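# Drive loose cap screw into bar with hex key

## Task

Thread the loose cap screw into the bar and snug it down using the single hex key that matches it; the breadboard is free to move and must end up resting flat on the table.

## Robot and tools

Robot: two FANUC CRX arms, left_arm and right_arm, each carrying a Robotiq 2F-140 gripper with a wrist camera (cam_left_wrist, cam_right_wrist, both 896x504). The gripper fingers can fold at a hinge: grip parts near the fingertips (outer quarter of each 66 mm pad) for a true squeeze; nearer the palm a narrow part may slip and a finger pushed tip-first into a surface folds easily. A camera stand sits behind the arms, and loose objects may occasionally get nudged by something else.

Frames. Scene frame: origin at table-top height, midway between the nominal bases, +x out over the table, +z up, left_arm toward +y. Calibrated bases: left_arm at (-0.061, +0.373, 0) m, right_arm at (-0.054, -0.334, 0) m, both nearly unrotated. Each arm reports end_effector_position (m, centre of the closed pads) and end_effector_quat_wxyz in its own base frame; wrist camera poses are also in that arm's base frame. Fingers point along gripper +z and open along gripper y. Reported hand positions can be a few cm off, worse at long reach.

Command row: always 20 numbers in [-1, 1], one flat list covering both arms. First left_arm's 10: six joint offsets in the order elbow, shoulder, wrist pitch, forearm roll, waist, wrist roll, then gripper position, force_limit, speed, activate; then the same 10 for right_arm. Joint entries are offsets, scaled: 1.0 equals 2.204 rad for waist and shoulder, 2.644 rad for elbow, 3.305 rad for forearm roll, wrist pitch and wrist roll. They count from the Joint targets shown at the start of that action (not from the previous row), so repeating an offset keeps moving the joint. Stated joint ranges (rad): waist ±3.491, shoulder ±3.140, elbow -1.187 to 4.328, forearm roll ±3.316, wrist pitch ±3.140, wrist roll ±3.927; asking more than 0.010 rad past one gets the action refused. Gripper numbers are absolute commands: position +1 fully open (140 mm), about -0.8 pads touch, -1 closes until blocked; force_limit from -1 (about 14 N) to +1 (about 58 N); speed -1 about 30 mm/s, 0 about 140, +1 about 250 (faster closes grip harder). Both start at +1. activate stays 0; send 1 once only if fault shows 7 or 13 (or a result asks), with nothing touching the finger outsides. To leave a gripper unchanged, repeat its last three numbers.

Tools:
- execute_actions(actions, cameras): actions is a list of actions; each action is a table of up to 15 rows, one per 1/30 s step, the last row held to step 15. An empty list returns state plus images. cameras: list of names, ["all"], or [].
- move(target, speed, blend, stop_force, zero, blocking, cameras): target is one 20-number row or up to 15 rows; all offsets in every row count from the same current Joint targets. speed is the top joint speed in rad/s (0.004 to 3.92, default 0.5), one value or one per target. blend in rad rounds corners of a list (0 means stop at each). stop_force in N (12 to 80) ends an arm's path when it feels that much opposing push; use with a slow speed for touching, leave it out when backing away from contact; with it, every row must share the same finger numbers. zero (default true) resets the force baseline. blocking=false returns early but cannot combine with stop_force. Result adds a move: line (done, off_target, moving, held, fault; limits=held if steps were withheld). Moves do not avoid obstacles.
- wait(seconds 0 to 3600, cameras): lets time pass, a running move continues.
- stop(cameras): brakes a running move; fingers keep going.
- zoom_image(camera, region [x0, y0, x1, y1] pixels, at most 504 by 504): enlarges part of that camera's latest image.
- read_manual(section): licence texts only.
- finished_scene(scene: integer 1 or 2): ends the scene irreversibly; the goal must hold without the robot.

Result lines: Joint positions, Joint velocities (rad, rad/s, same joint order; may read within noise or be omitted), Joint targets (the base for your next offsets), Tool commands, Flange force (N along gripper x y z, includes held weight, noisy, may say no reading). object_status: 0 moving, 1 blocked while opening, 2 blocked while closing (a grip), 3 reached target or pads met. position_measured in counts: 3 open, about 75 is 100 mm, 139 is 60 mm, 200 is 20 mm, 230 pads met. fault 0 normal, 7 or 13 need activation. joint sent to its limit, joint command not followed (clearance check between arms), MOTOR HOT and OVER-TEMPERATURE FAULT also appear. To grip harder while status is 2, raise force_limit and nudge position (-1 to -0.98); to loosen, open and reclose slowly.

Avoid: outside force of 150 N on an arm or contact torque at joint limits (152 N m for waist, shoulder, elbow; 38 N m for the three wrist joints) which halts that arm for 10 s; pressing targets past firm contact; any collision or pinch between the two arms; closing a gripper on the other's fingers; slamming, dropping or releasing moving parts; heavy twisting or levering on a gripper when turning the stiff screw; tipping or lifting the breadboard; anything leaving the table. Long stretched or loaded holds heat motors. Time passes while thinking, and quicker, smoother runs are preferred.

Each tool is called after "Emit:" by a JSON object that holds its "name" and its "arguments", one argument or row to a line.

## Session

Emit:
{"name": "execute_actions", "arguments": {
  "actions": []
}}

Scene clock: 0.00 s.
left_arm: end_effector_position=(+0.4175, +0.2422, +0.3695) position_measured=3 object_status=3 fault=0 end_effector_quat_wxyz=(+0.221, +0.592, -0.620, +0.466) | right_arm: end_effector_position=(+0.1958, +0.2435, +0.3643) position_measured=3 object_status=3 fault=0 end_effector_quat_wxyz=(+0.159, +0.872, -0.350, +0.304)
Joint names: [elbow, shoulder, wrist pitch, forearm roll, waist, wrist roll]
Joint positions: left_arm=[0.222 0.46 -2.149 0.746 1.191 -1.093] | right_arm=[-0.085 -0.067 -2.145 0.398 1.749 -0.827]
Joint velocities: within noise
Flange force (N): no reading
Joint targets: left_arm=[0.222 0.460 -2.149 0.746 1.191 -1.093] | right_arm=[-0.085 -0.067 -2.145 0.398 1.749 -0.827]
Tool commands: left_gripper/position=+1.0 left_gripper/force_limit=+1.0 left_gripper/speed=+1.0 left_gripper/activate=+0.0 right_gripper/position=+1.0 right_gripper/force_limit=+1.0 right_gripper/speed=+1.0 right_gripper/activate=+0.0
camera_calibration:
cam_left_wrist: T_world_to_cam=[[-0.94388, -0.12998, -0.30364, 0.54655], [0.09104, 0.78133, -0.61744, 0.00792], [0.3175, -0.61043, -0.72565, 0.42672]] pos_world=[0.37967, 0.32534, 0.4805]
cam_right_wrist: T_world_to_cam=[[-0.70819, -0.70443, 0.04733, 0.30204], [-0.67398, 0.65456, -0.34249, 0.1028], [0.21028, -0.27445, -0.93833, 0.50975]] pos_world=[0.176, 0.28538, 0.49922]

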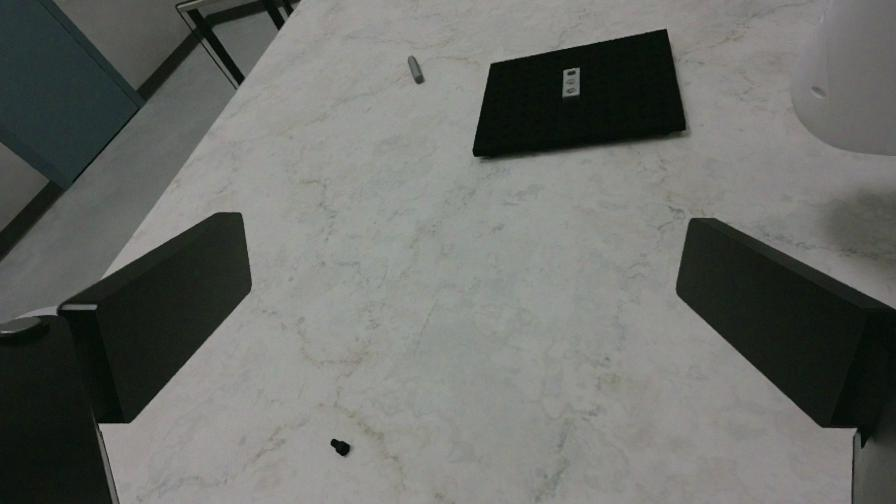

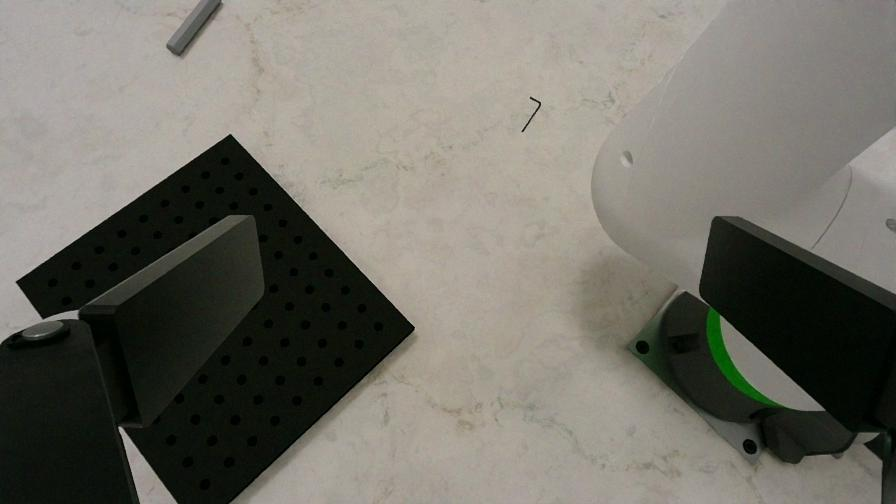

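Emit:
{"name": "zoom_image", "arguments": {
  "camera": "cam_left_wrist",
  "region": [310, 420, 370, 480]
}}

Emit:
{"name": "zoom_image", "arguments": {
  "camera": "cam_left_wrist",
  "region": [530, 40, 620, 130]
}}

Emit:
{"name": "zoom_image", "arguments": {
  "camera": "cam_right_wrist",
  "region": [490, 70, 580, 160]
}}

Scaled by 8.400.

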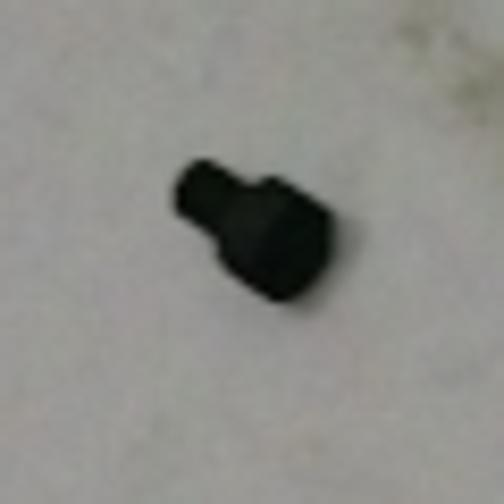

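Scaled by 5.600.

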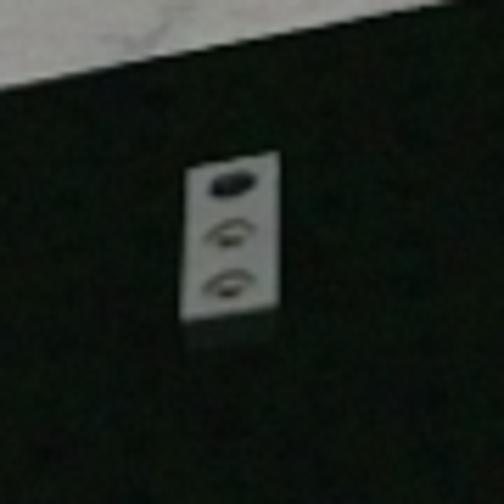

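Scaled by 5.600.

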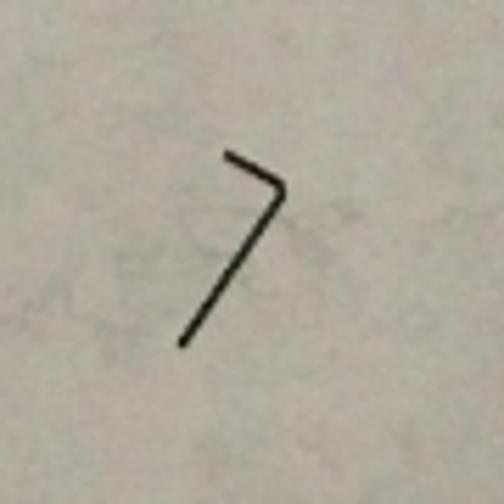

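Emit:
{"name": "move", "arguments": {
  "target": [0,0,0,0,-0.35,0,1,-1,0,0, 0,0,0,0,-0.6,0,1,-1,0,0],
  "speed": 0.8,
  "cameras": ["all"]
}}

Scene clock: 28.83 s.
left_arm: end_effector_position=(+0.4682, -0.1173, +0.3695) position_measured=3 object_status=3 fault=0 end_effector_quat_wxyz=(-0.380, -0.315, +0.797, -0.348) | right_arm: end_effector_position=(+0.2842, -0.1299, +0.3643) position_measured=3 object_status=3 fault=0 end_effector_quat_wxyz=(-0.312, -0.473, +0.812, -0.143)
Joint positions: left_arm=[0.222 0.46 -2.149 0.746 0.42 -1.093] | right_arm=[-0.085 -0.067 -2.145 0.398 0.427 -0.827]
Flange force (N): left_arm=[-1.1 1.5 -0.7] | right_arm=[-3.8 6.9 4.9]
Joint targets: left_arm=[0.222 0.460 -2.149 0.746 0.420 -1.093] | right_arm=[-0.085 -0.067 -2.145 0.398 0.427 -0.827]
move: done
cam_left_wrist: T_world_to_cam=[[-0.76741, 0.56468, -0.30369, 0.5465], [0.6099, 0.4968, -0.61742, 0.0079], [-0.19777, -0.65904, -0.72564, 0.42673]] pos_world=[0.49896, -0.03129, 0.4805]
cam_right_wrist: T_world_to_cam=[[-0.85711, 0.51295, 0.0473, 0.30206], [0.46846, 0.81436, -0.34257, 0.10277], [-0.21425, -0.27146, -0.9383, 0.50976]] pos_world=[0.31997, -0.10025, 0.49922]

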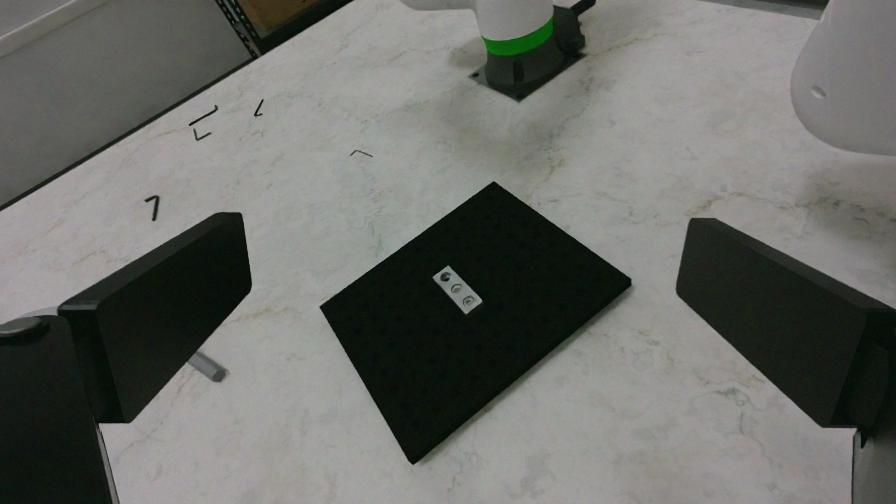

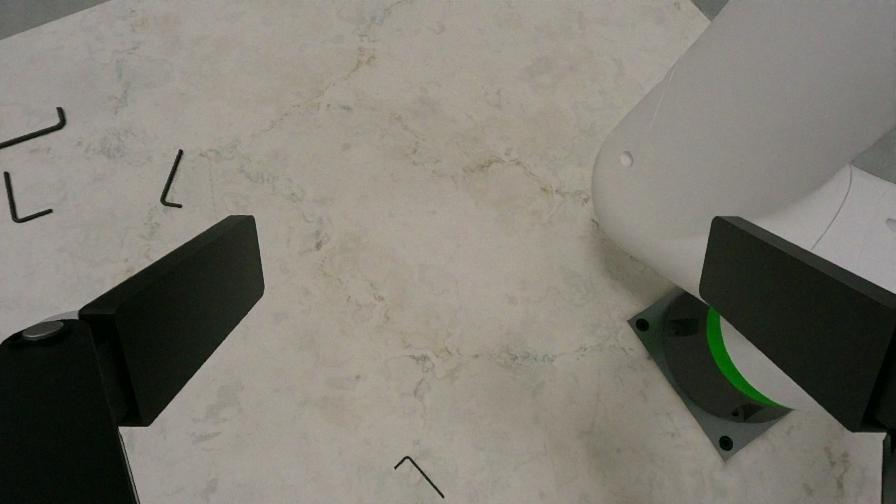

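Emit:
{"name": "zoom_image", "arguments": {
  "camera": "cam_left_wrist",
  "region": [130, 90, 280, 230]
}}

Emit:
{"name": "zoom_image", "arguments": {
  "camera": "cam_right_wrist",
  "region": [0, 90, 200, 240]
}}

Emit:
{"name": "zoom_image", "arguments": {
  "camera": "cam_left_wrist",
  "region": [410, 240, 510, 330]
}}

Scaled by 3.360.

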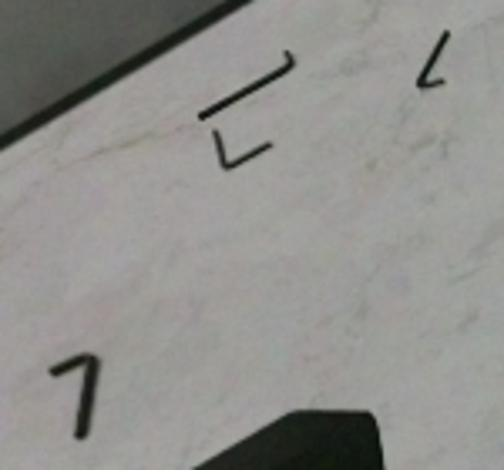

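Scaled by 2.520.

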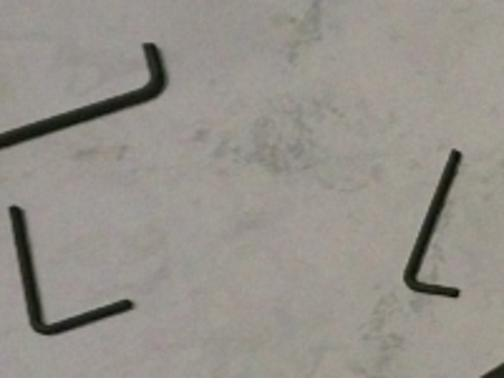

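Scaled by 5.040.

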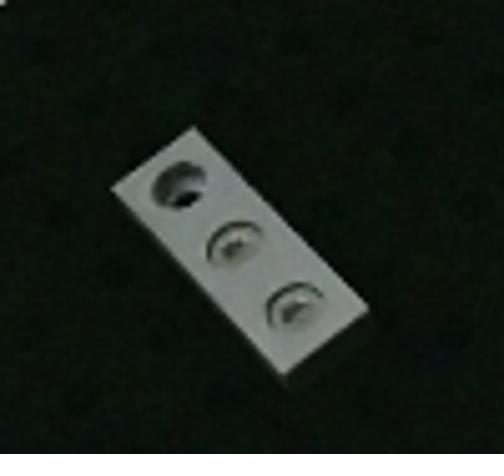

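Emit:
{"name": "move", "arguments": {
  "target": [0.1668,0.0999,0.1802,-0.2257,0.0218,0.5547,0,-1,0,0, 0.2724,0.2545,0.1310,-0.1204,-0.3260,0.7256,0,-1,0,0],
  "speed": 0.8,
  "cameras": ["all"]
}}

Scene clock: 109.43 s.
left_arm: end_effector_position=(+0.6725, +0.1945, +0.1399) position_measured=129 object_status=3 fault=0 end_effector_quat_wxyz=(+0.000, +0.984, -0.180, +0.000) | right_arm: end_effector_position=(+0.5567, -0.3028, +0.2503) position_measured=129 object_status=3 fault=0 end_effector_quat_wxyz=(+0.000, +0.989, -0.145, +0.000)
Joint positions: left_arm=[0.663 0.68 -1.553 0 0.468 0.74] | right_arm=[0.636 0.494 -1.712 0 -0.292 1.572]
Flange force (N): left_arm=[-1.8 -0.6 0.4] | right_arm=[-12.7 -4.5 7.1]
Joint targets: left_arm=[0.663 0.680 -1.553 0.000 0.468 0.740] | right_arm=[0.636 0.494 -1.712 0.000 -0.292 1.572]
move: done
cam_left_wrist: T_world_to_cam=[[-0.34671, -0.93792, 0.01002, 0.42297], [-0.88092, 0.32927, 0.33995, 0.4878], [-0.32214, 0.10904, -0.94039, 0.47027]] pos_world=[0.72785, 0.18481, 0.27217]
cam_right_wrist: T_world_to_cam=[[-0.29725, -0.95472, -0.01233, -0.11145], [-0.89899, 0.2755, 0.34047, 0.50404], [-0.32166, 0.11229, -0.94017, 0.59067]] pos_world=[0.60999, -0.31159, 0.38235]

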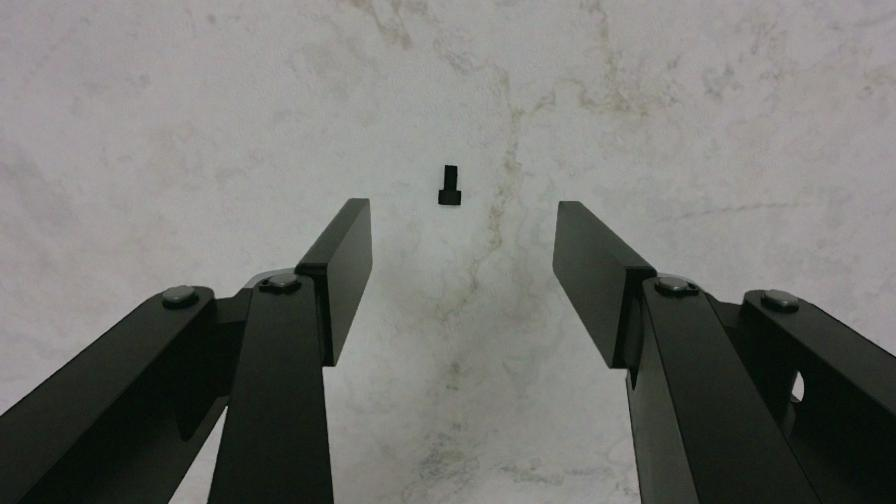

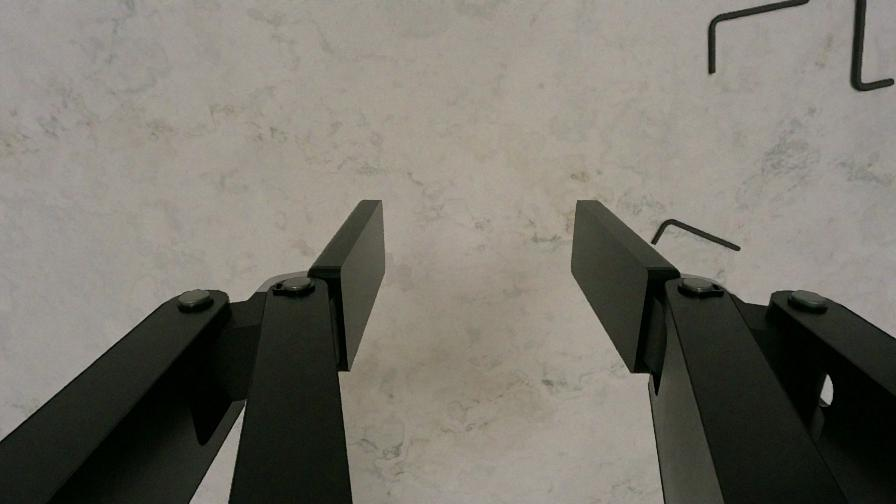

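Emit:
{"name": "move", "arguments": {
  "target": [-0.0818,0.0080,0.0705,0,0.0081,-0.0064,-0.3,-1,0,0, 0.1768,0.1340,-0.0523,0,0,0,0,-1,0,0],
  "speed": 0.2,
  "cameras": ["all"]
}}

Scene clock: 197.67 s.
left_arm: end_effector_position=(+0.6617, +0.2027, +0.0359) position_measured=167 object_status=3 fault=0 end_effector_quat_wxyz=(+0.000, +0.983, -0.182, +0.000) | right_arm: end_effector_position=(+0.6331, -0.3258, +0.2502) position_measured=129 object_status=3 fault=0 end_effector_quat_wxyz=(+0.000, +0.989, -0.145, +0.000)
Joint positions: left_arm=[0.446 0.697 -1.32 0 0.486 0.719] | right_arm=[1.103 0.789 -1.885 0 -0.292 1.572]
Flange force (N): left_arm=[-0.7 -2.0 0.1] | right_arm=no reading
Joint targets: left_arm=[0.446 0.697 -1.320 0.000 0.486 0.719] | right_arm=[1.103 0.789 -1.885 0.000 -0.292 1.572]
move: done
cam_left_wrist: T_world_to_cam=[[-0.34977, -0.93678, 0.01058, 0.42967], [-0.87956, 0.33226, 0.34055, 0.50945], [-0.32254, 0.10981, -0.94017, 0.36825]] pos_world=[0.71716, 0.1928, 0.16817]
cam_right_wrist: T_world_to_cam=[[-0.29718, -0.95474, -0.0123, -0.11076], [-0.89883, 0.27538, 0.34098, 0.57875], [-0.32216, 0.11239, -0.93999, 0.61805]] pos_world=[0.68639, -0.33459, 0.38225]

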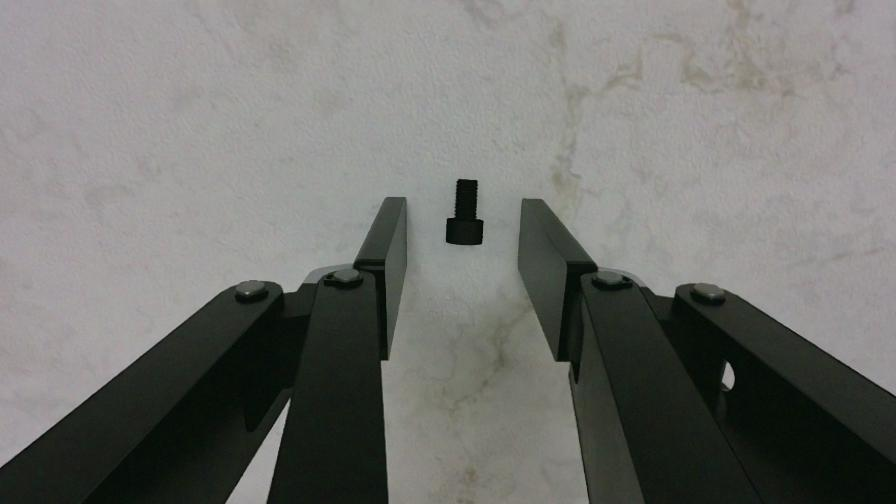

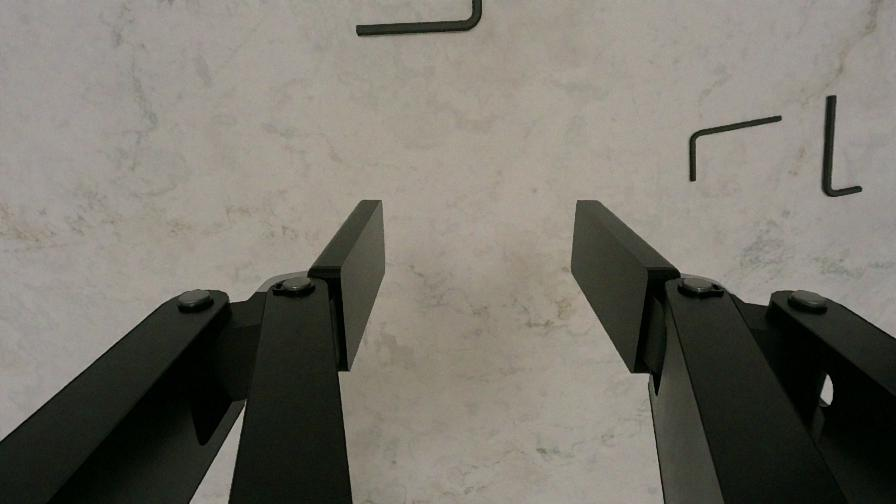

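Emit:
{"name": "execute_actions", "arguments": {
  "actions": [
    [[0,0,0,0,0,0,-1,-1,-1,0,0,0,0,0,0,0,0,-1,0,0]],
    [[0,0,0,0,0,0,-1,-1,-1,0,0,0,0,0,0,0,0,-1,0,0]]
  ],
  "cameras": ["cam_left_wrist"]
}}

Scene clock: 247.23 s.
left_arm: end_effector_position=(+0.6617, +0.2027, +0.0359) position_measured=209 object_status=2 fault=0 end_effector_quat_wxyz=(+0.000, +0.983, -0.182, +0.000) | right_arm: end_effector_position=(+0.6331, -0.3258, +0.2502) position_measured=129 object_status=3 fault=0 end_effector_quat_wxyz=(+0.000, +0.989, -0.145, +0.000)
Joint positions: left_arm=[0.446 0.697 -1.32 0 0.486 0.719] | right_arm=[1.103 0.789 -1.885 0 -0.292 1.572]
Flange force (N): left_arm=[3.0 -27.4 -34.5] | right_arm=no reading
Flange force at the end of the 1st action (N): left_arm=[-1.4 -15.3 -22.0] | right_arm=no reading
Joint targets: left_arm=[0.446 0.697 -1.320 0.000 0.486 0.719] | right_arm=[1.103 0.789 -1.885 0.000 -0.292 1.572]
cam_left_wrist: T_world_to_cam=[[-0.34969, -0.93681, 0.01055, 0.42972], [-0.8796, 0.33217, 0.34055, 0.50946], [-0.32254, 0.10981, -0.94017, 0.36823]] pos_world=[0.71716, 0.1929, 0.16817]

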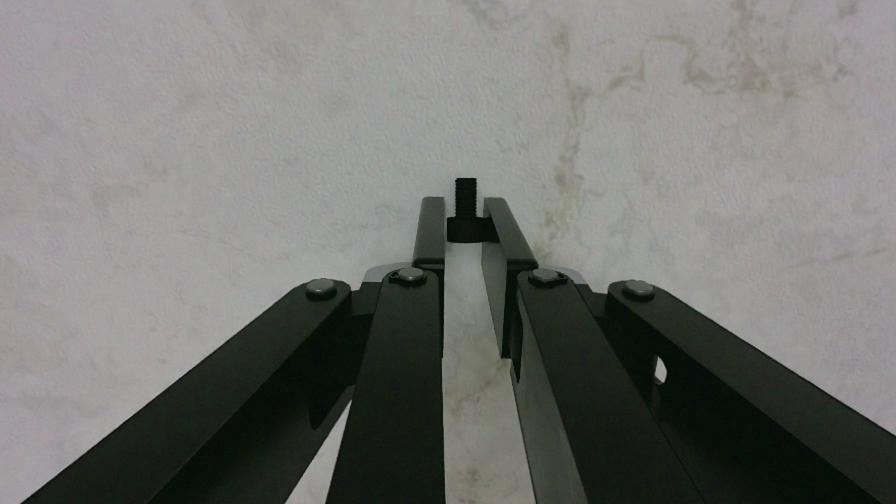

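Emit:
{"name": "move", "arguments": {
  "target": [0.0848,-0.0191,-0.0805,0,0,0,-1,-1,-1,0,0,0,0,0,0,0,0,-1,0,0],
  "speed": 0.2,
  "cameras": ["cam_left_wrist"]
}}

Scene clock: 259.93 s.
left_arm: end_effector_position=(+0.6618, +0.2027, +0.1599) position_measured=210 object_status=2 fault=0 end_effector_quat_wxyz=(+0.000, +0.983, -0.182, +0.000) | right_arm: end_effector_position=(+0.6331, -0.3258, +0.2502) position_measured=129 object_status=3 fault=0 end_effector_quat_wxyz=(+0.000, +0.989, -0.145, +0.000)
Joint positions: left_arm=[0.67 0.655 -1.586 0 0.486 0.719] | right_arm=[1.103 0.789 -1.885 0 -0.292 1.572]
Flange force (N): left_arm=[-0.8 -1.5 1.2] | right_arm=no reading
Joint targets: left_arm=[0.671 0.655 -1.586 0.000 0.486 0.719] | right_arm=[1.103 0.789 -1.885 0.000 -0.292 1.572]
move: done
cam_left_wrist: T_world_to_cam=[[-0.34967, -0.93681, 0.01051, 0.42832], [-0.87964, 0.33215, 0.34047, 0.46732], [-0.32245, 0.10981, -0.9402, 0.48477]] pos_world=[0.71716, 0.1928, 0.29217]

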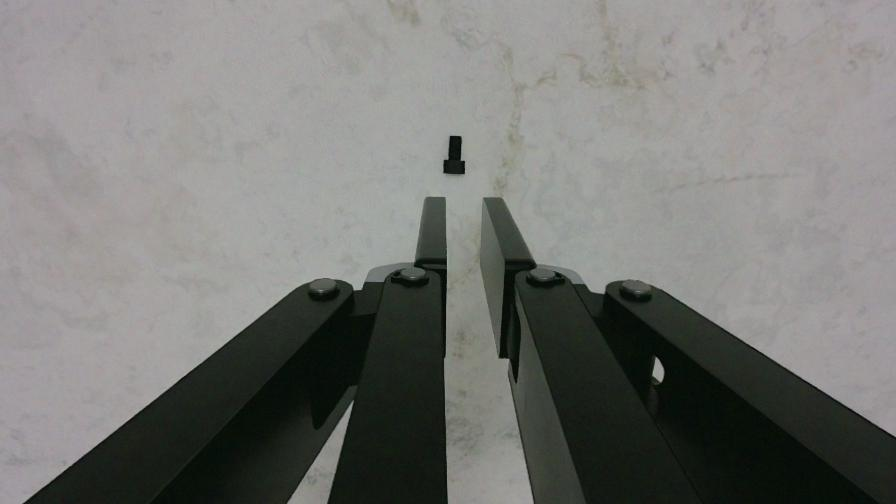

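Emit:
{"name": "move", "arguments": {
  "target": [-0.0821,0.0174,0.0770,0,0,0,-0.3,-1,0,0,0,0,0,0,0,0,0,-1,0,0],
  "speed": 0.2,
  "cameras": ["cam_left_wrist"]
}}

Emit:
{"name": "zoom_image", "arguments": {
  "camera": "cam_left_wrist",
  "region": [370, 150, 550, 290]
}}

Scene clock: 276.27 s.
left_arm: end_effector_position=(+0.6615, +0.2025, +0.0414) position_measured=167 object_status=3 fault=0 end_effector_quat_wxyz=(+0.000, +0.983, -0.182, +0.000) | right_arm: end_effector_position=(+0.6331, -0.3258, +0.2502) position_measured=129 object_status=3 fault=0 end_effector_quat_wxyz=(+0.000, +0.989, -0.145, +0.000)
Joint positions: left_arm=[0.454 0.694 -1.332 0 0.486 0.719] | right_arm=[1.103 0.789 -1.885 0 -0.292 1.572]
Flange force (N): left_arm=[-2.1 -0.9 1.0] | right_arm=no reading
Joint targets: left_arm=[0.454 0.694 -1.332 0.000 0.486 0.719] | right_arm=[1.103 0.789 -1.885 0.000 -0.292 1.572]
move: done
cam_left_wrist: T_world_to_cam=[[-0.34975, -0.93678, 0.0111, 0.42935], [-0.87935, 0.33235, 0.34102, 0.50719], [-0.32314, 0.10951, -0.93999, 0.37383]] pos_world=[0.71696, 0.1927, 0.17367]

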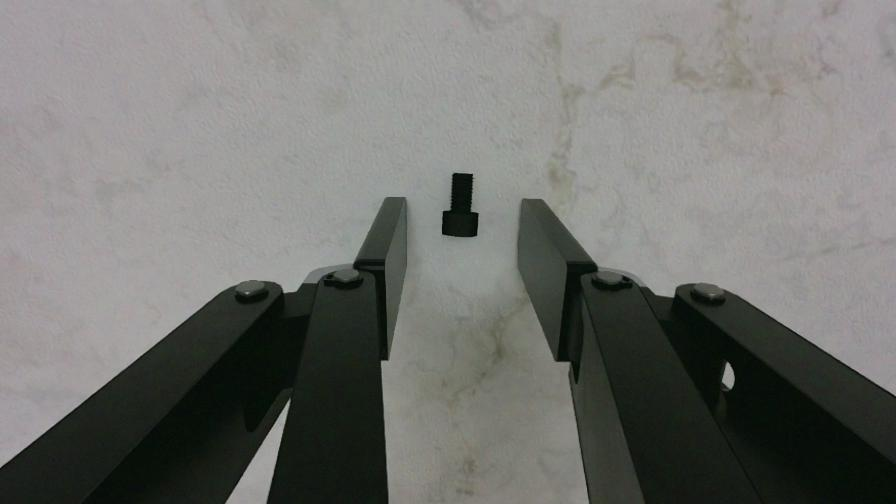

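Scaled by 2.800.

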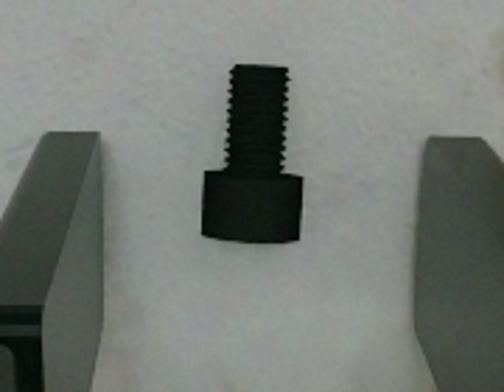

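Emit:
{"name": "move", "arguments": {
  "target": [-0.0018,0.0008,0.0020,0,0,0,-0.3,-1,0,0,0,0,0,0,0,0,0,-1,0,0],
  "speed": 0.1
}}

Emit:
{"name": "execute_actions", "arguments": {
  "actions": [
    [[0,0,0,0,0,0,-1,-1,-1,0,0,0,0,0,0,0,0,-1,0,0]],
    [[0,0,0,0,0,0,-1,-1,-1,0,0,0,0,0,0,0,0,-1,0,0]]
  ],
  "cameras": ["cam_left_wrist"]
}}

Scene clock: 285.97 s.
left_arm: end_effector_position=(+0.6614, +0.2025, +0.0382) position_measured=167 object_status=3 fault=0 end_effector_quat_wxyz=(+0.000, +0.983, -0.182, +0.000) | right_arm: end_effector_position=(+0.6331, -0.3258, +0.2502) position_measured=129 object_status=3 fault=0 end_effector_quat_wxyz=(+0.000, +0.989, -0.145, +0.000)
Joint positions: left_arm=[0.449 0.695 -1.325 0 0.486 0.719] | right_arm=[1.103 0.789 -1.885 0 -0.292 1.572]
Flange force (N): left_arm=[-2.0 -0.8 0.5] | right_arm=no reading
Joint targets: left_arm=[0.449 0.696 -1.325 0.000 0.486 0.719] | right_arm=[1.103 0.789 -1.885 0.000 -0.292 1.572]
move: done

Scene clock: 287.17 s.
left_arm: end_effector_position=(+0.6614, +0.2025, +0.0382) position_measured=211 object_status=2 fault=0 end_effector_quat_wxyz=(+0.000, +0.983, -0.182, +0.000) | right_arm: end_effector_position=(+0.6331, -0.3258, +0.2502) position_measured=129 object_status=3 fault=0 end_effector_quat_wxyz=(+0.000, +0.989, -0.145, +0.000)
Joint positions: left_arm=[0.449 0.696 -1.325 0 0.486 0.719] | right_arm=[1.103 0.789 -1.885 0 -0.292 1.572]
Flange force (N): left_arm=[-2.4 -0.8 -0.3] | right_arm=no reading
Flange force at the end of the 1st action (N): left_arm=[-0.7 -1.6 0.2] | right_arm=no reading
Joint targets: left_arm=[0.449 0.696 -1.325 0.000 0.486 0.719] | right_arm=[1.103 0.789 -1.885 0.000 -0.292 1.572]
cam_left_wrist: T_world_to_cam=[[-0.34976, -0.93677, 0.01107, 0.42936], [-0.87939, 0.33236, 0.3409, 0.50827], [-0.32302, 0.1095, -0.94003, 0.37061]] pos_world=[0.71686, 0.1927, 0.17037]

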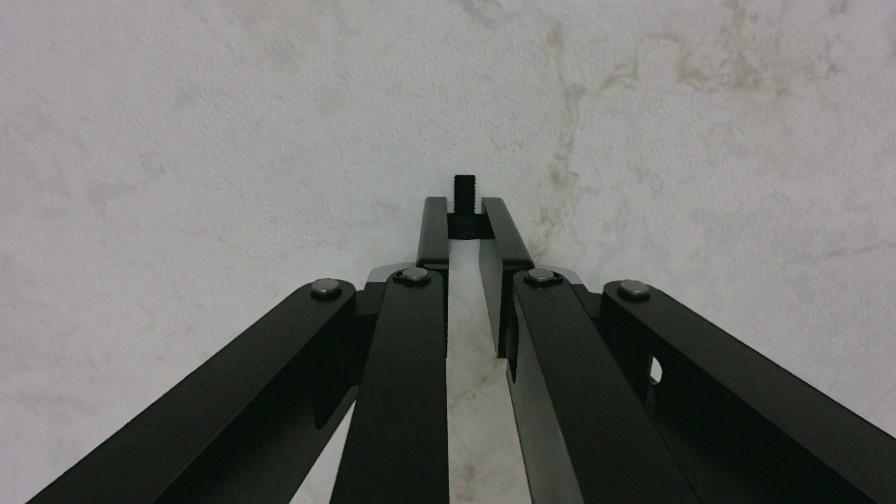

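No push now. Lift a little and look.

Emit:
{"name": "move", "arguments": {
  "target": [0.0839,-0.0184,-0.0790,0,0,0,-1,-1,-1,0,0,0,0,0,0,0,0,-1,0,0],
  "speed": 0.15,
  "cameras": ["cam_left_wrist"]
}}

Scene clock: 292.40 s.
left_arm: end_effector_position=(+0.6618, +0.2027, +0.1603) position_measured=211 object_status=2 fault=0 end_effector_quat_wxyz=(+0.000, +0.983, -0.182, +0.000) | right_arm: end_effector_position=(+0.6331, -0.3258, +0.2502) position_measured=129 object_status=3 fault=0 end_effector_quat_wxyz=(+0.000, +0.989, -0.145, +0.000)
Joint positions: left_arm=[0.671 0.655 -1.586 0 0.486 0.719] | right_arm=[1.103 0.789 -1.885 0 -0.292 1.572]
Flange force (N): left_arm=[-2.6 -0.4 1.2] | right_arm=no reading
Joint targets: left_arm=[0.671 0.655 -1.586 0.000 0.486 0.719] | right_arm=[1.103 0.789 -1.885 0.000 -0.292 1.572]
move: done
cam_left_wrist: T_world_to_cam=[[-0.34967, -0.93682, 0.01015, 0.42842], [-0.87979, 0.33207, 0.34014, 0.46741], [-0.32202, 0.11, -0.94032, 0.48484]] pos_world=[0.71716, 0.1928, 0.29257]

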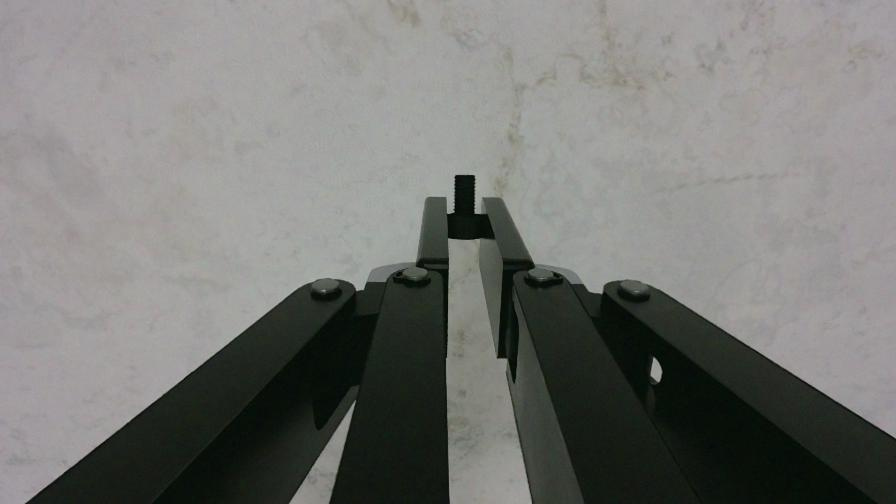

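Emit:
{"name": "move", "arguments": {
  "target": [
    [-0.1664,-0.0898,0.0730,0,0,0.2578,-1,-1,-1,0,0,0,0,0,0,0,0,-1,0,0],
    [-0.1988,-0.0700,0.1121,0,0,0.2578,-1,-1,-1,0,0,0,0,0,0,0,0,-1,0,0]
  ],
  "speed": [0.4,0.1],
  "cameras": ["cam_left_wrist"]
}}

Scene clock: 325.57 s.
left_arm: end_effector_position=(+0.5909, +0.1653, +0.0384) position_measured=211 object_status=2 fault=0 end_effector_quat_wxyz=(+0.000, +0.971, +0.241, +0.000) | right_arm: end_effector_position=(+0.6331, -0.3258, +0.2502) position_measured=129 object_status=3 fault=0 end_effector_quat_wxyz=(+0.000, +0.989, -0.145, +0.000)
Joint positions: left_arm=[0.145 0.501 -1.216 0 0.486 1.571] | right_arm=[1.103 0.789 -1.885 0 -0.292 1.572]
Flange force (N): left_arm=[-2.2 -2.4 1.3] | right_arm=no reading
Joint targets: left_arm=[0.145 0.501 -1.216 0.000 0.486 1.571] | right_arm=[1.103 0.789 -1.885 0.000 -0.292 1.572]
move: done
cam_left_wrist: T_world_to_cam=[[0.47487, -0.88, 0.01028, -0.12681], [-0.82908, -0.44342, 0.34059, 0.5571], [-0.29516, -0.17026, -0.94016, 0.38197]] pos_world=[0.63485, 0.20047, 0.17067]

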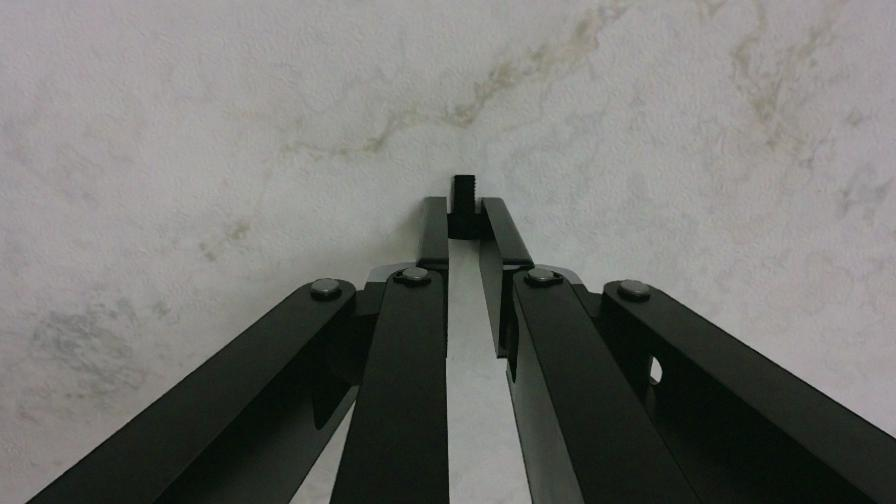

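Emit:
{"name": "execute_actions", "arguments": {
  "actions": [
    [[0,0,0,0,0,0,-0.3,-1,-1,0,0,0,0,0,0,0,0,-1,0,0]],
    [[0,0,0,0,0,0,-0.3,-1,-1,0,0,0,0,0,0,0,0,-1,0,0]]
  ],
  "cameras": ["cam_left_wrist"]
}}

Emit:
{"name": "move", "arguments": {
  "target": [
    [0.0446,-0.0244,-0.0520,0,0,0,-0.3,-1,0,0,0,0,0,0,0,0,0,-1,0,0],
    [-0.1994,-0.2555,0.1467,0,0,0,-0.3,-1,0,0,0,0,0,0,0,0,0,-1,0,0],
    [-0.4418,-0.2515,0.5026,0,0,0,-0.3,-1,0,0,0,0,0,0,0,0,0,-1,0,0]
  ],
  "speed": 0.5,
  "blend": [0.05,0.1,0],
  "cameras": ["cam_left_wrist"]
}}

Scene clock: 356.77 s.
left_arm: end_effector_position=(+0.5909, +0.1653, +0.0383) position_measured=167 object_status=3 fault=0 end_effector_quat_wxyz=(+0.000, +0.971, +0.241, +0.000) | right_arm: end_effector_position=(+0.6331, -0.3258, +0.2502) position_measured=129 object_status=3 fault=0 end_effector_quat_wxyz=(+0.000, +0.989, -0.145, +0.000)
Joint positions: left_arm=[0.145 0.501 -1.216 0 0.486 1.571] | right_arm=[1.103 0.789 -1.885 0 -0.292 1.572]
Flange force (N): left_arm=[0.0 -2.0 0.4] | right_arm=no reading
Flange force at the end of the 1st action (N): left_arm=[0.3 -2.1 -0.2] | right_arm=no reading
Joint targets: left_arm=[0.145 0.501 -1.216 0.000 0.486 1.571] | right_arm=[1.103 0.789 -1.885 0.000 -0.292 1.572]
cam_left_wrist: T_world_to_cam=[[0.4748, -0.88004, 0.01031, -0.12676], [-0.82913, -0.44334, 0.34059, 0.55715], [-0.29516, -0.17026, -0.94016, 0.38188]] pos_world=[0.63485, 0.20047, 0.17057]

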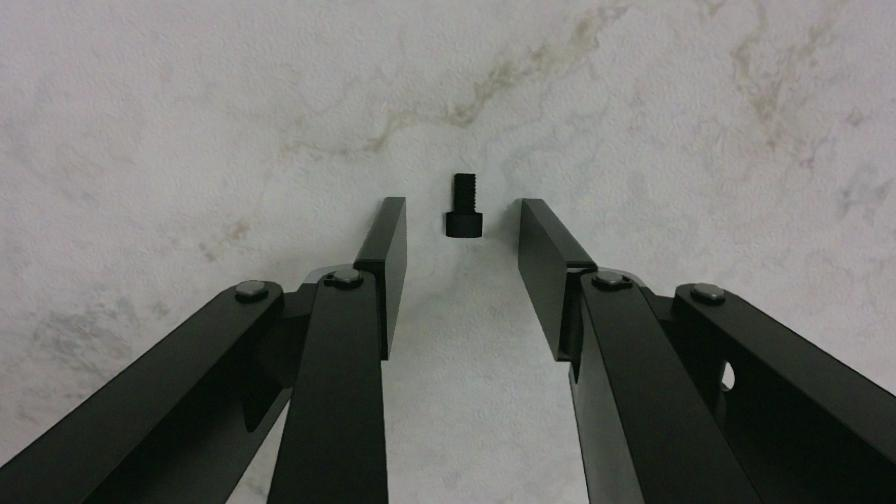

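Scene clock: 361.33 s.
left_arm: end_effector_position=(+0.5293, +0.1325, +0.0613) position_measured=167 object_status=3 fault=0 end_effector_quat_wxyz=(-0.120, +0.841, +0.208, +0.485) | right_arm: end_effector_position=(+0.6331, -0.3258, +0.2502) position_measured=129 object_status=3 fault=0 end_effector_quat_wxyz=(+0.000, +0.989, -0.145, +0.000)
Joint positions: left_arm=[-1.023 -0.054 0.446 0 0.486 1.571] | right_arm=[1.103 0.789 -1.885 0 -0.292 1.572]
Flange force (N): no reading
Joint targets: left_arm=[-1.023 -0.054 0.446 0.000 0.486 1.571] | right_arm=[1.103 0.789 -1.885 0.000 -0.292 1.572]
move: done
cam_left_wrist: T_world_to_cam=[[0.46261, -0.88647, 0.0128, -0.1194], [-0.67443, -0.36125, -0.64392, 0.45133], [0.57544, 0.28926, -0.76498, -0.15265]] pos_world=[0.44747, 0.10136, 0.17537]

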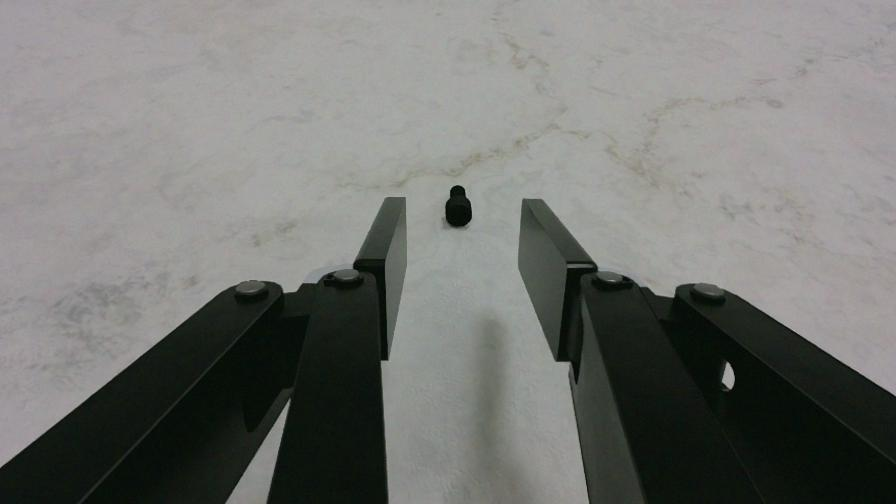

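Emit:
{"name": "move", "arguments": {
  "target": [0.0440,0.1025,0.0332,0,0,0,-0.3,-1,0,0,0,0,0,0,0,0,0,-1,0,0],
  "speed": 0.15,
  "cameras": ["cam_left_wrist"]
}}

Emit:
{"name": "zoom_image", "arguments": {
  "camera": "cam_left_wrist",
  "region": [370, 150, 550, 290]
}}

Scene clock: 370.27 s.
left_arm: end_effector_position=(+0.5752, +0.1568, +0.0315) position_measured=167 object_status=3 fault=0 end_effector_quat_wxyz=(-0.120, +0.841, +0.208, +0.485) | right_arm: end_effector_position=(+0.6331, -0.3258, +0.2502) position_measured=129 object_status=3 fault=0 end_effector_quat_wxyz=(+0.000, +0.989, -0.145, +0.000)
Joint positions: left_arm=[-0.907 0.172 0.555 0 0.486 1.571] | right_arm=[1.103 0.789 -1.885 0 -0.292 1.572]
Flange force (N): left_arm=[0.1 -3.3 0.5] | right_arm=no reading
Joint targets: left_arm=[-0.907 0.172 0.556 0.000 0.486 1.571] | right_arm=[1.103 0.789 -1.885 0.000 -0.292 1.572]
move: done
cam_left_wrist: T_world_to_cam=[[0.46267, -0.88644, 0.01286, -0.11879], [-0.67422, -0.36125, -0.64415, 0.4718], [0.57565, 0.28936, -0.76479, -0.20916]] pos_world=[0.49346, 0.12566, 0.14547]

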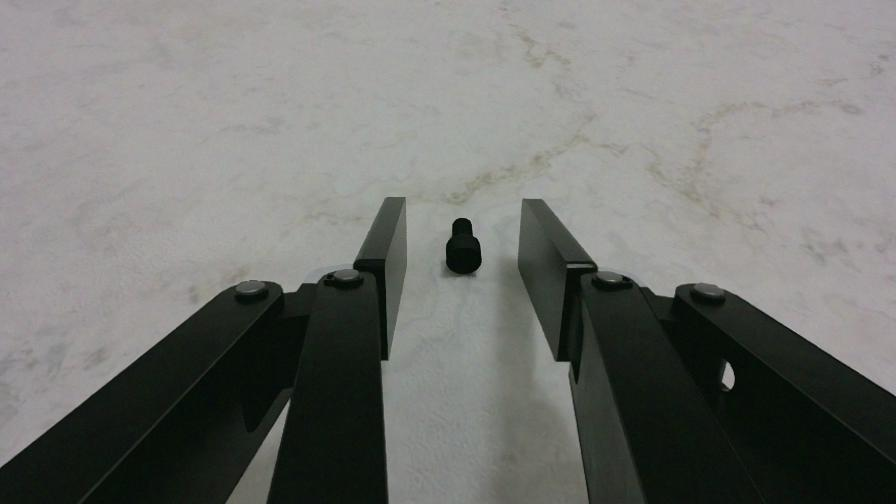

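Scaled by 2.800.

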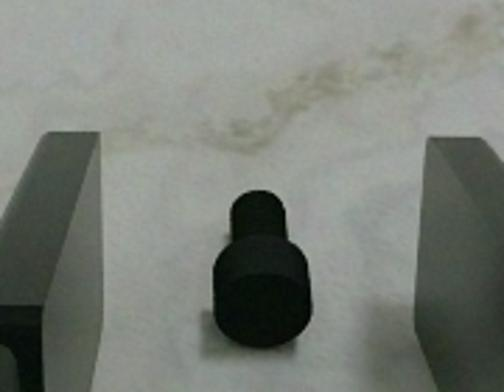

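Emit:
{"name": "execute_actions", "arguments": {
  "actions": [
    [[0,0,0,0,0,0,-1,-1,-1,0,0,0,0,0,0,0,0,-1,0,0]],
    [[0,0,0,0,0,0,-1,-1,-1,0,0,0,0,0,0,0,0,-1,0,0]]
  ],
  "cameras": ["cam_left_wrist"]
}}

Emit:
{"name": "zoom_image", "arguments": {
  "camera": "cam_left_wrist",
  "region": [370, 150, 550, 290]
}}

Scene clock: 375.50 s.
left_arm: end_effector_position=(+0.5753, +0.1568, +0.0315) position_measured=211 object_status=2 fault=0 end_effector_quat_wxyz=(-0.120, +0.841, +0.208, +0.485) | right_arm: end_effector_position=(+0.6331, -0.3258, +0.2502) position_measured=129 object_status=3 fault=0 end_effector_quat_wxyz=(+0.000, +0.989, -0.145, +0.000)
Joint positions: left_arm=[-0.907 0.172 0.556 0 0.486 1.571] | right_arm=[1.103 0.789 -1.885 0 -0.292 1.572]
Flange force (N): left_arm=[-0.4 -2.7 2.3] | right_arm=no reading
Flange force at the end of the 1st action (N): left_arm=[-0.6 -3.2 2.5] | right_arm=no reading
Joint targets: left_arm=[-0.907 0.172 0.556 0.000 0.486 1.571] | right_arm=[1.103 0.789 -1.885 0.000 -0.292 1.572]
cam_left_wrist: T_world_to_cam=[[0.46267, -0.88644, 0.01286, -0.11879], [-0.67422, -0.36125, -0.64415, 0.4718], [0.57565, 0.28936, -0.76479, -0.20916]] pos_world=[0.49346, 0.12566, 0.14547]

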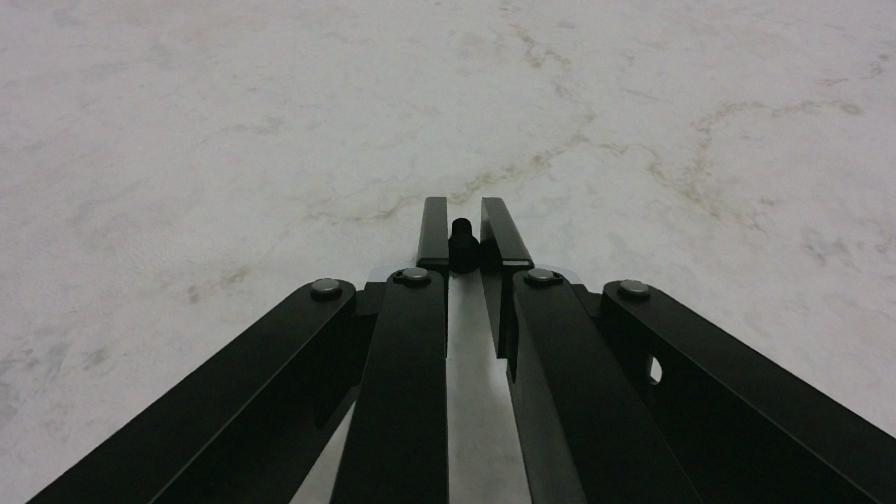

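Scaled by 2.800.

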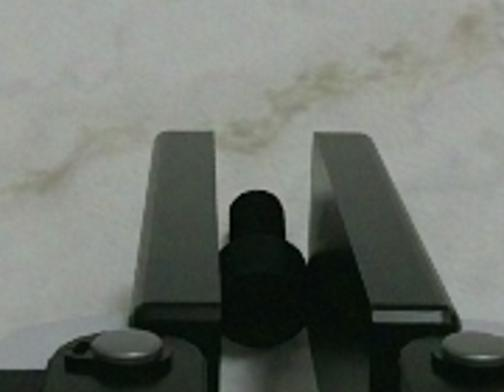

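Emit:
{"name": "move", "arguments": {
  "target": [
    [0,-0.1134,0,0,0,0,-1,-1,-1,0,0,0,0,0,0,0,0,-1,0,0],
    [0.0096,-0.4312,-0.3638,0,-0.4936,0,-1,-1,-1,0,0,0,0,0,0,0,0,-1,0,0]
  ],
  "speed": 0.4,
  "blend": [0.08,0],
  "cameras": ["cam_left_wrist"]
}}

Emit:
{"name": "zoom_image", "arguments": {
  "camera": "cam_left_wrist",
  "region": [300, 50, 620, 290]
}}

Scene clock: 393.17 s.
left_arm: end_effector_position=(+0.2568, -0.3339, +0.1893) position_measured=211 object_status=2 fault=0 end_effector_quat_wxyz=(+0.118, +0.876, -0.272, +0.381) | right_arm: end_effector_position=(+0.6331, -0.3258, +0.2502) position_measured=129 object_status=3 fault=0 end_effector_quat_wxyz=(+0.000, +0.989, -0.145, +0.000)
Joint positions: left_arm=[-0.882 -0.778 -0.647 0 -0.602 1.571] | right_arm=[1.103 0.789 -1.885 0 -0.292 1.572]
Flange force (N): no reading
Joint targets: left_arm=[-0.882 -0.778 -0.647 0.000 -0.602 1.571] | right_arm=[1.103 0.789 -1.885 0.000 -0.292 1.572]
move: done
cam_left_wrist: T_world_to_cam=[[-0.56727, -0.82342, 0.01336, -0.12303], [-0.73651, 0.50001, -0.45557, 0.44927], [0.36845, -0.26827, -0.8901, 0.12765]] pos_world=[0.21407, -0.2917, 0.31994]

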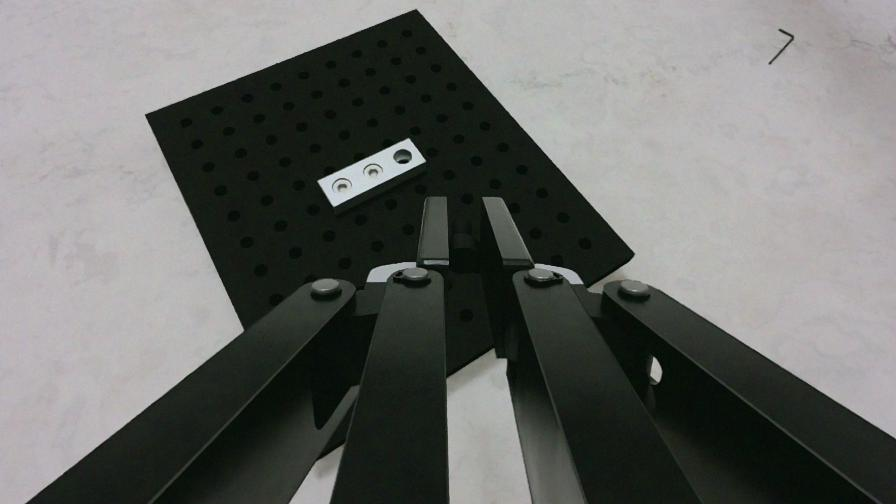

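Scaled by 1.575.

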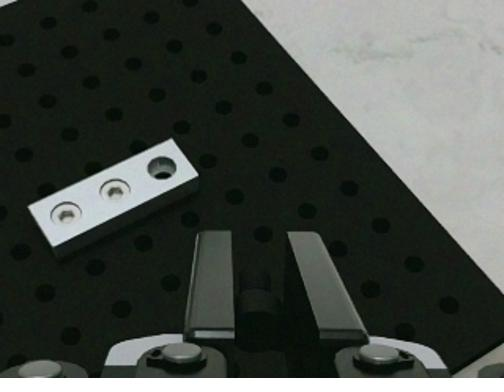

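Emit:
{"name": "move", "arguments": {
  "target": [0.6808,0.7729,-0.4358,0,0.0295,0,-1,-1,-1,0,0,0,0,0,0,0,0,-1,0,0],
  "speed": 0.5,
  "cameras": ["cam_left_wrist","cam_right_wrist"]
}}

Emit:
{"name": "zoom_image", "arguments": {
  "camera": "cam_left_wrist",
  "region": [370, 130, 590, 290]
}}

Scene clock: 415.93 s.
left_arm: end_effector_position=(+0.4314, -0.4078, +0.1200) position_measured=211 object_status=2 fault=0 end_effector_quat_wxyz=(-0.069, +0.931, -0.256, -0.249) | right_arm: end_effector_position=(+0.6331, -0.3258, +0.2502) position_measured=129 object_status=3 fault=0 end_effector_quat_wxyz=(+0.000, +0.989, -0.145, +0.000)
Joint positions: left_arm=[0.919 0.925 -2.087 0 -0.537 1.571] | right_arm=[1.103 0.789 -1.885 0 -0.292 1.572]
Flange force (N): no reading
Joint targets: left_arm=[0.919 0.925 -2.088 0.000 -0.537 1.571] | right_arm=[1.103 0.789 -1.885 0.000 -0.292 1.572]
move: done
cam_left_wrist: T_world_to_cam=[[-0.50017, -0.86591, 0.00442, -0.12916], [-0.55647, 0.32534, 0.76452, 0.28808], [-0.66345, 0.37993, -0.64458, 0.66186]] pos_world=[0.53482, -0.45703, 0.20695]
cam_right_wrist: T_world_to_cam=[[-0.29718, -0.95474, -0.0123, -0.11073], [-0.89883, 0.27538, 0.34098, 0.57884], [-0.32216, 0.11239, -0.93999, 0.61808]] pos_world=[0.68649, -0.33459, 0.38225]

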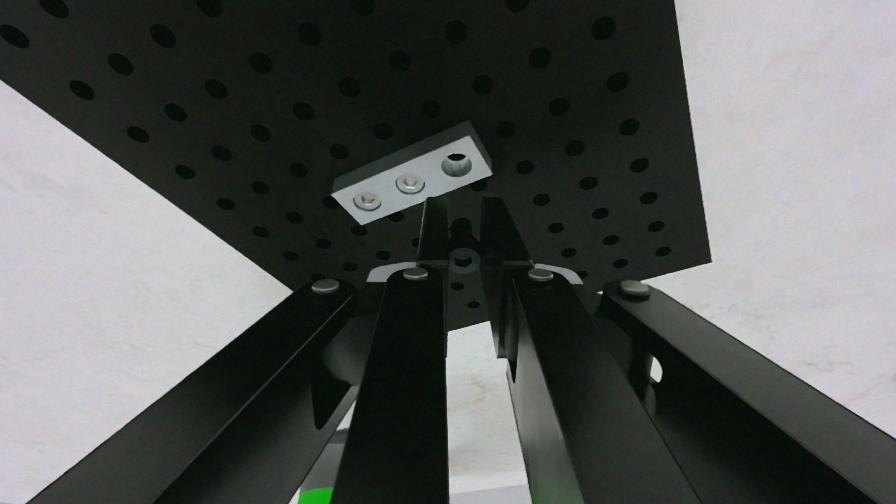

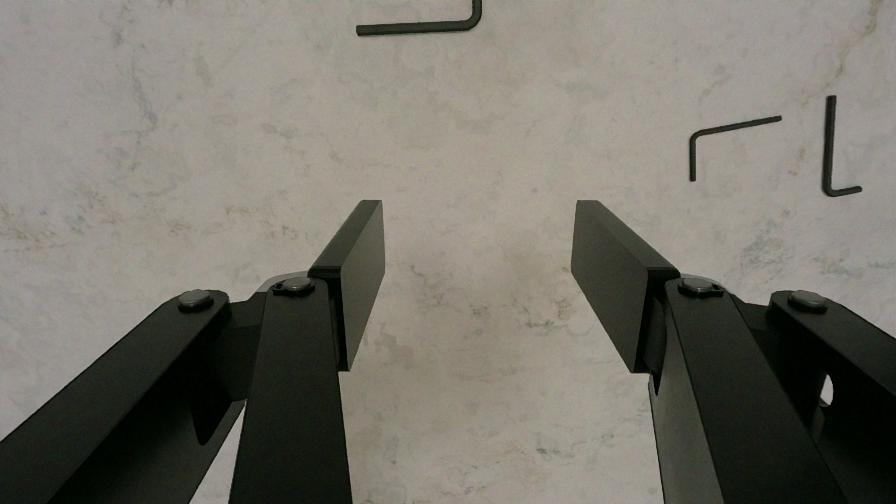

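Scaled by 2.291.

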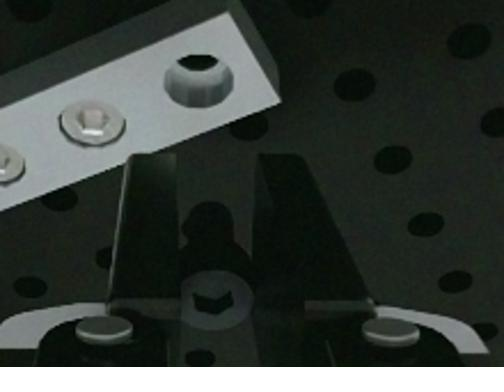

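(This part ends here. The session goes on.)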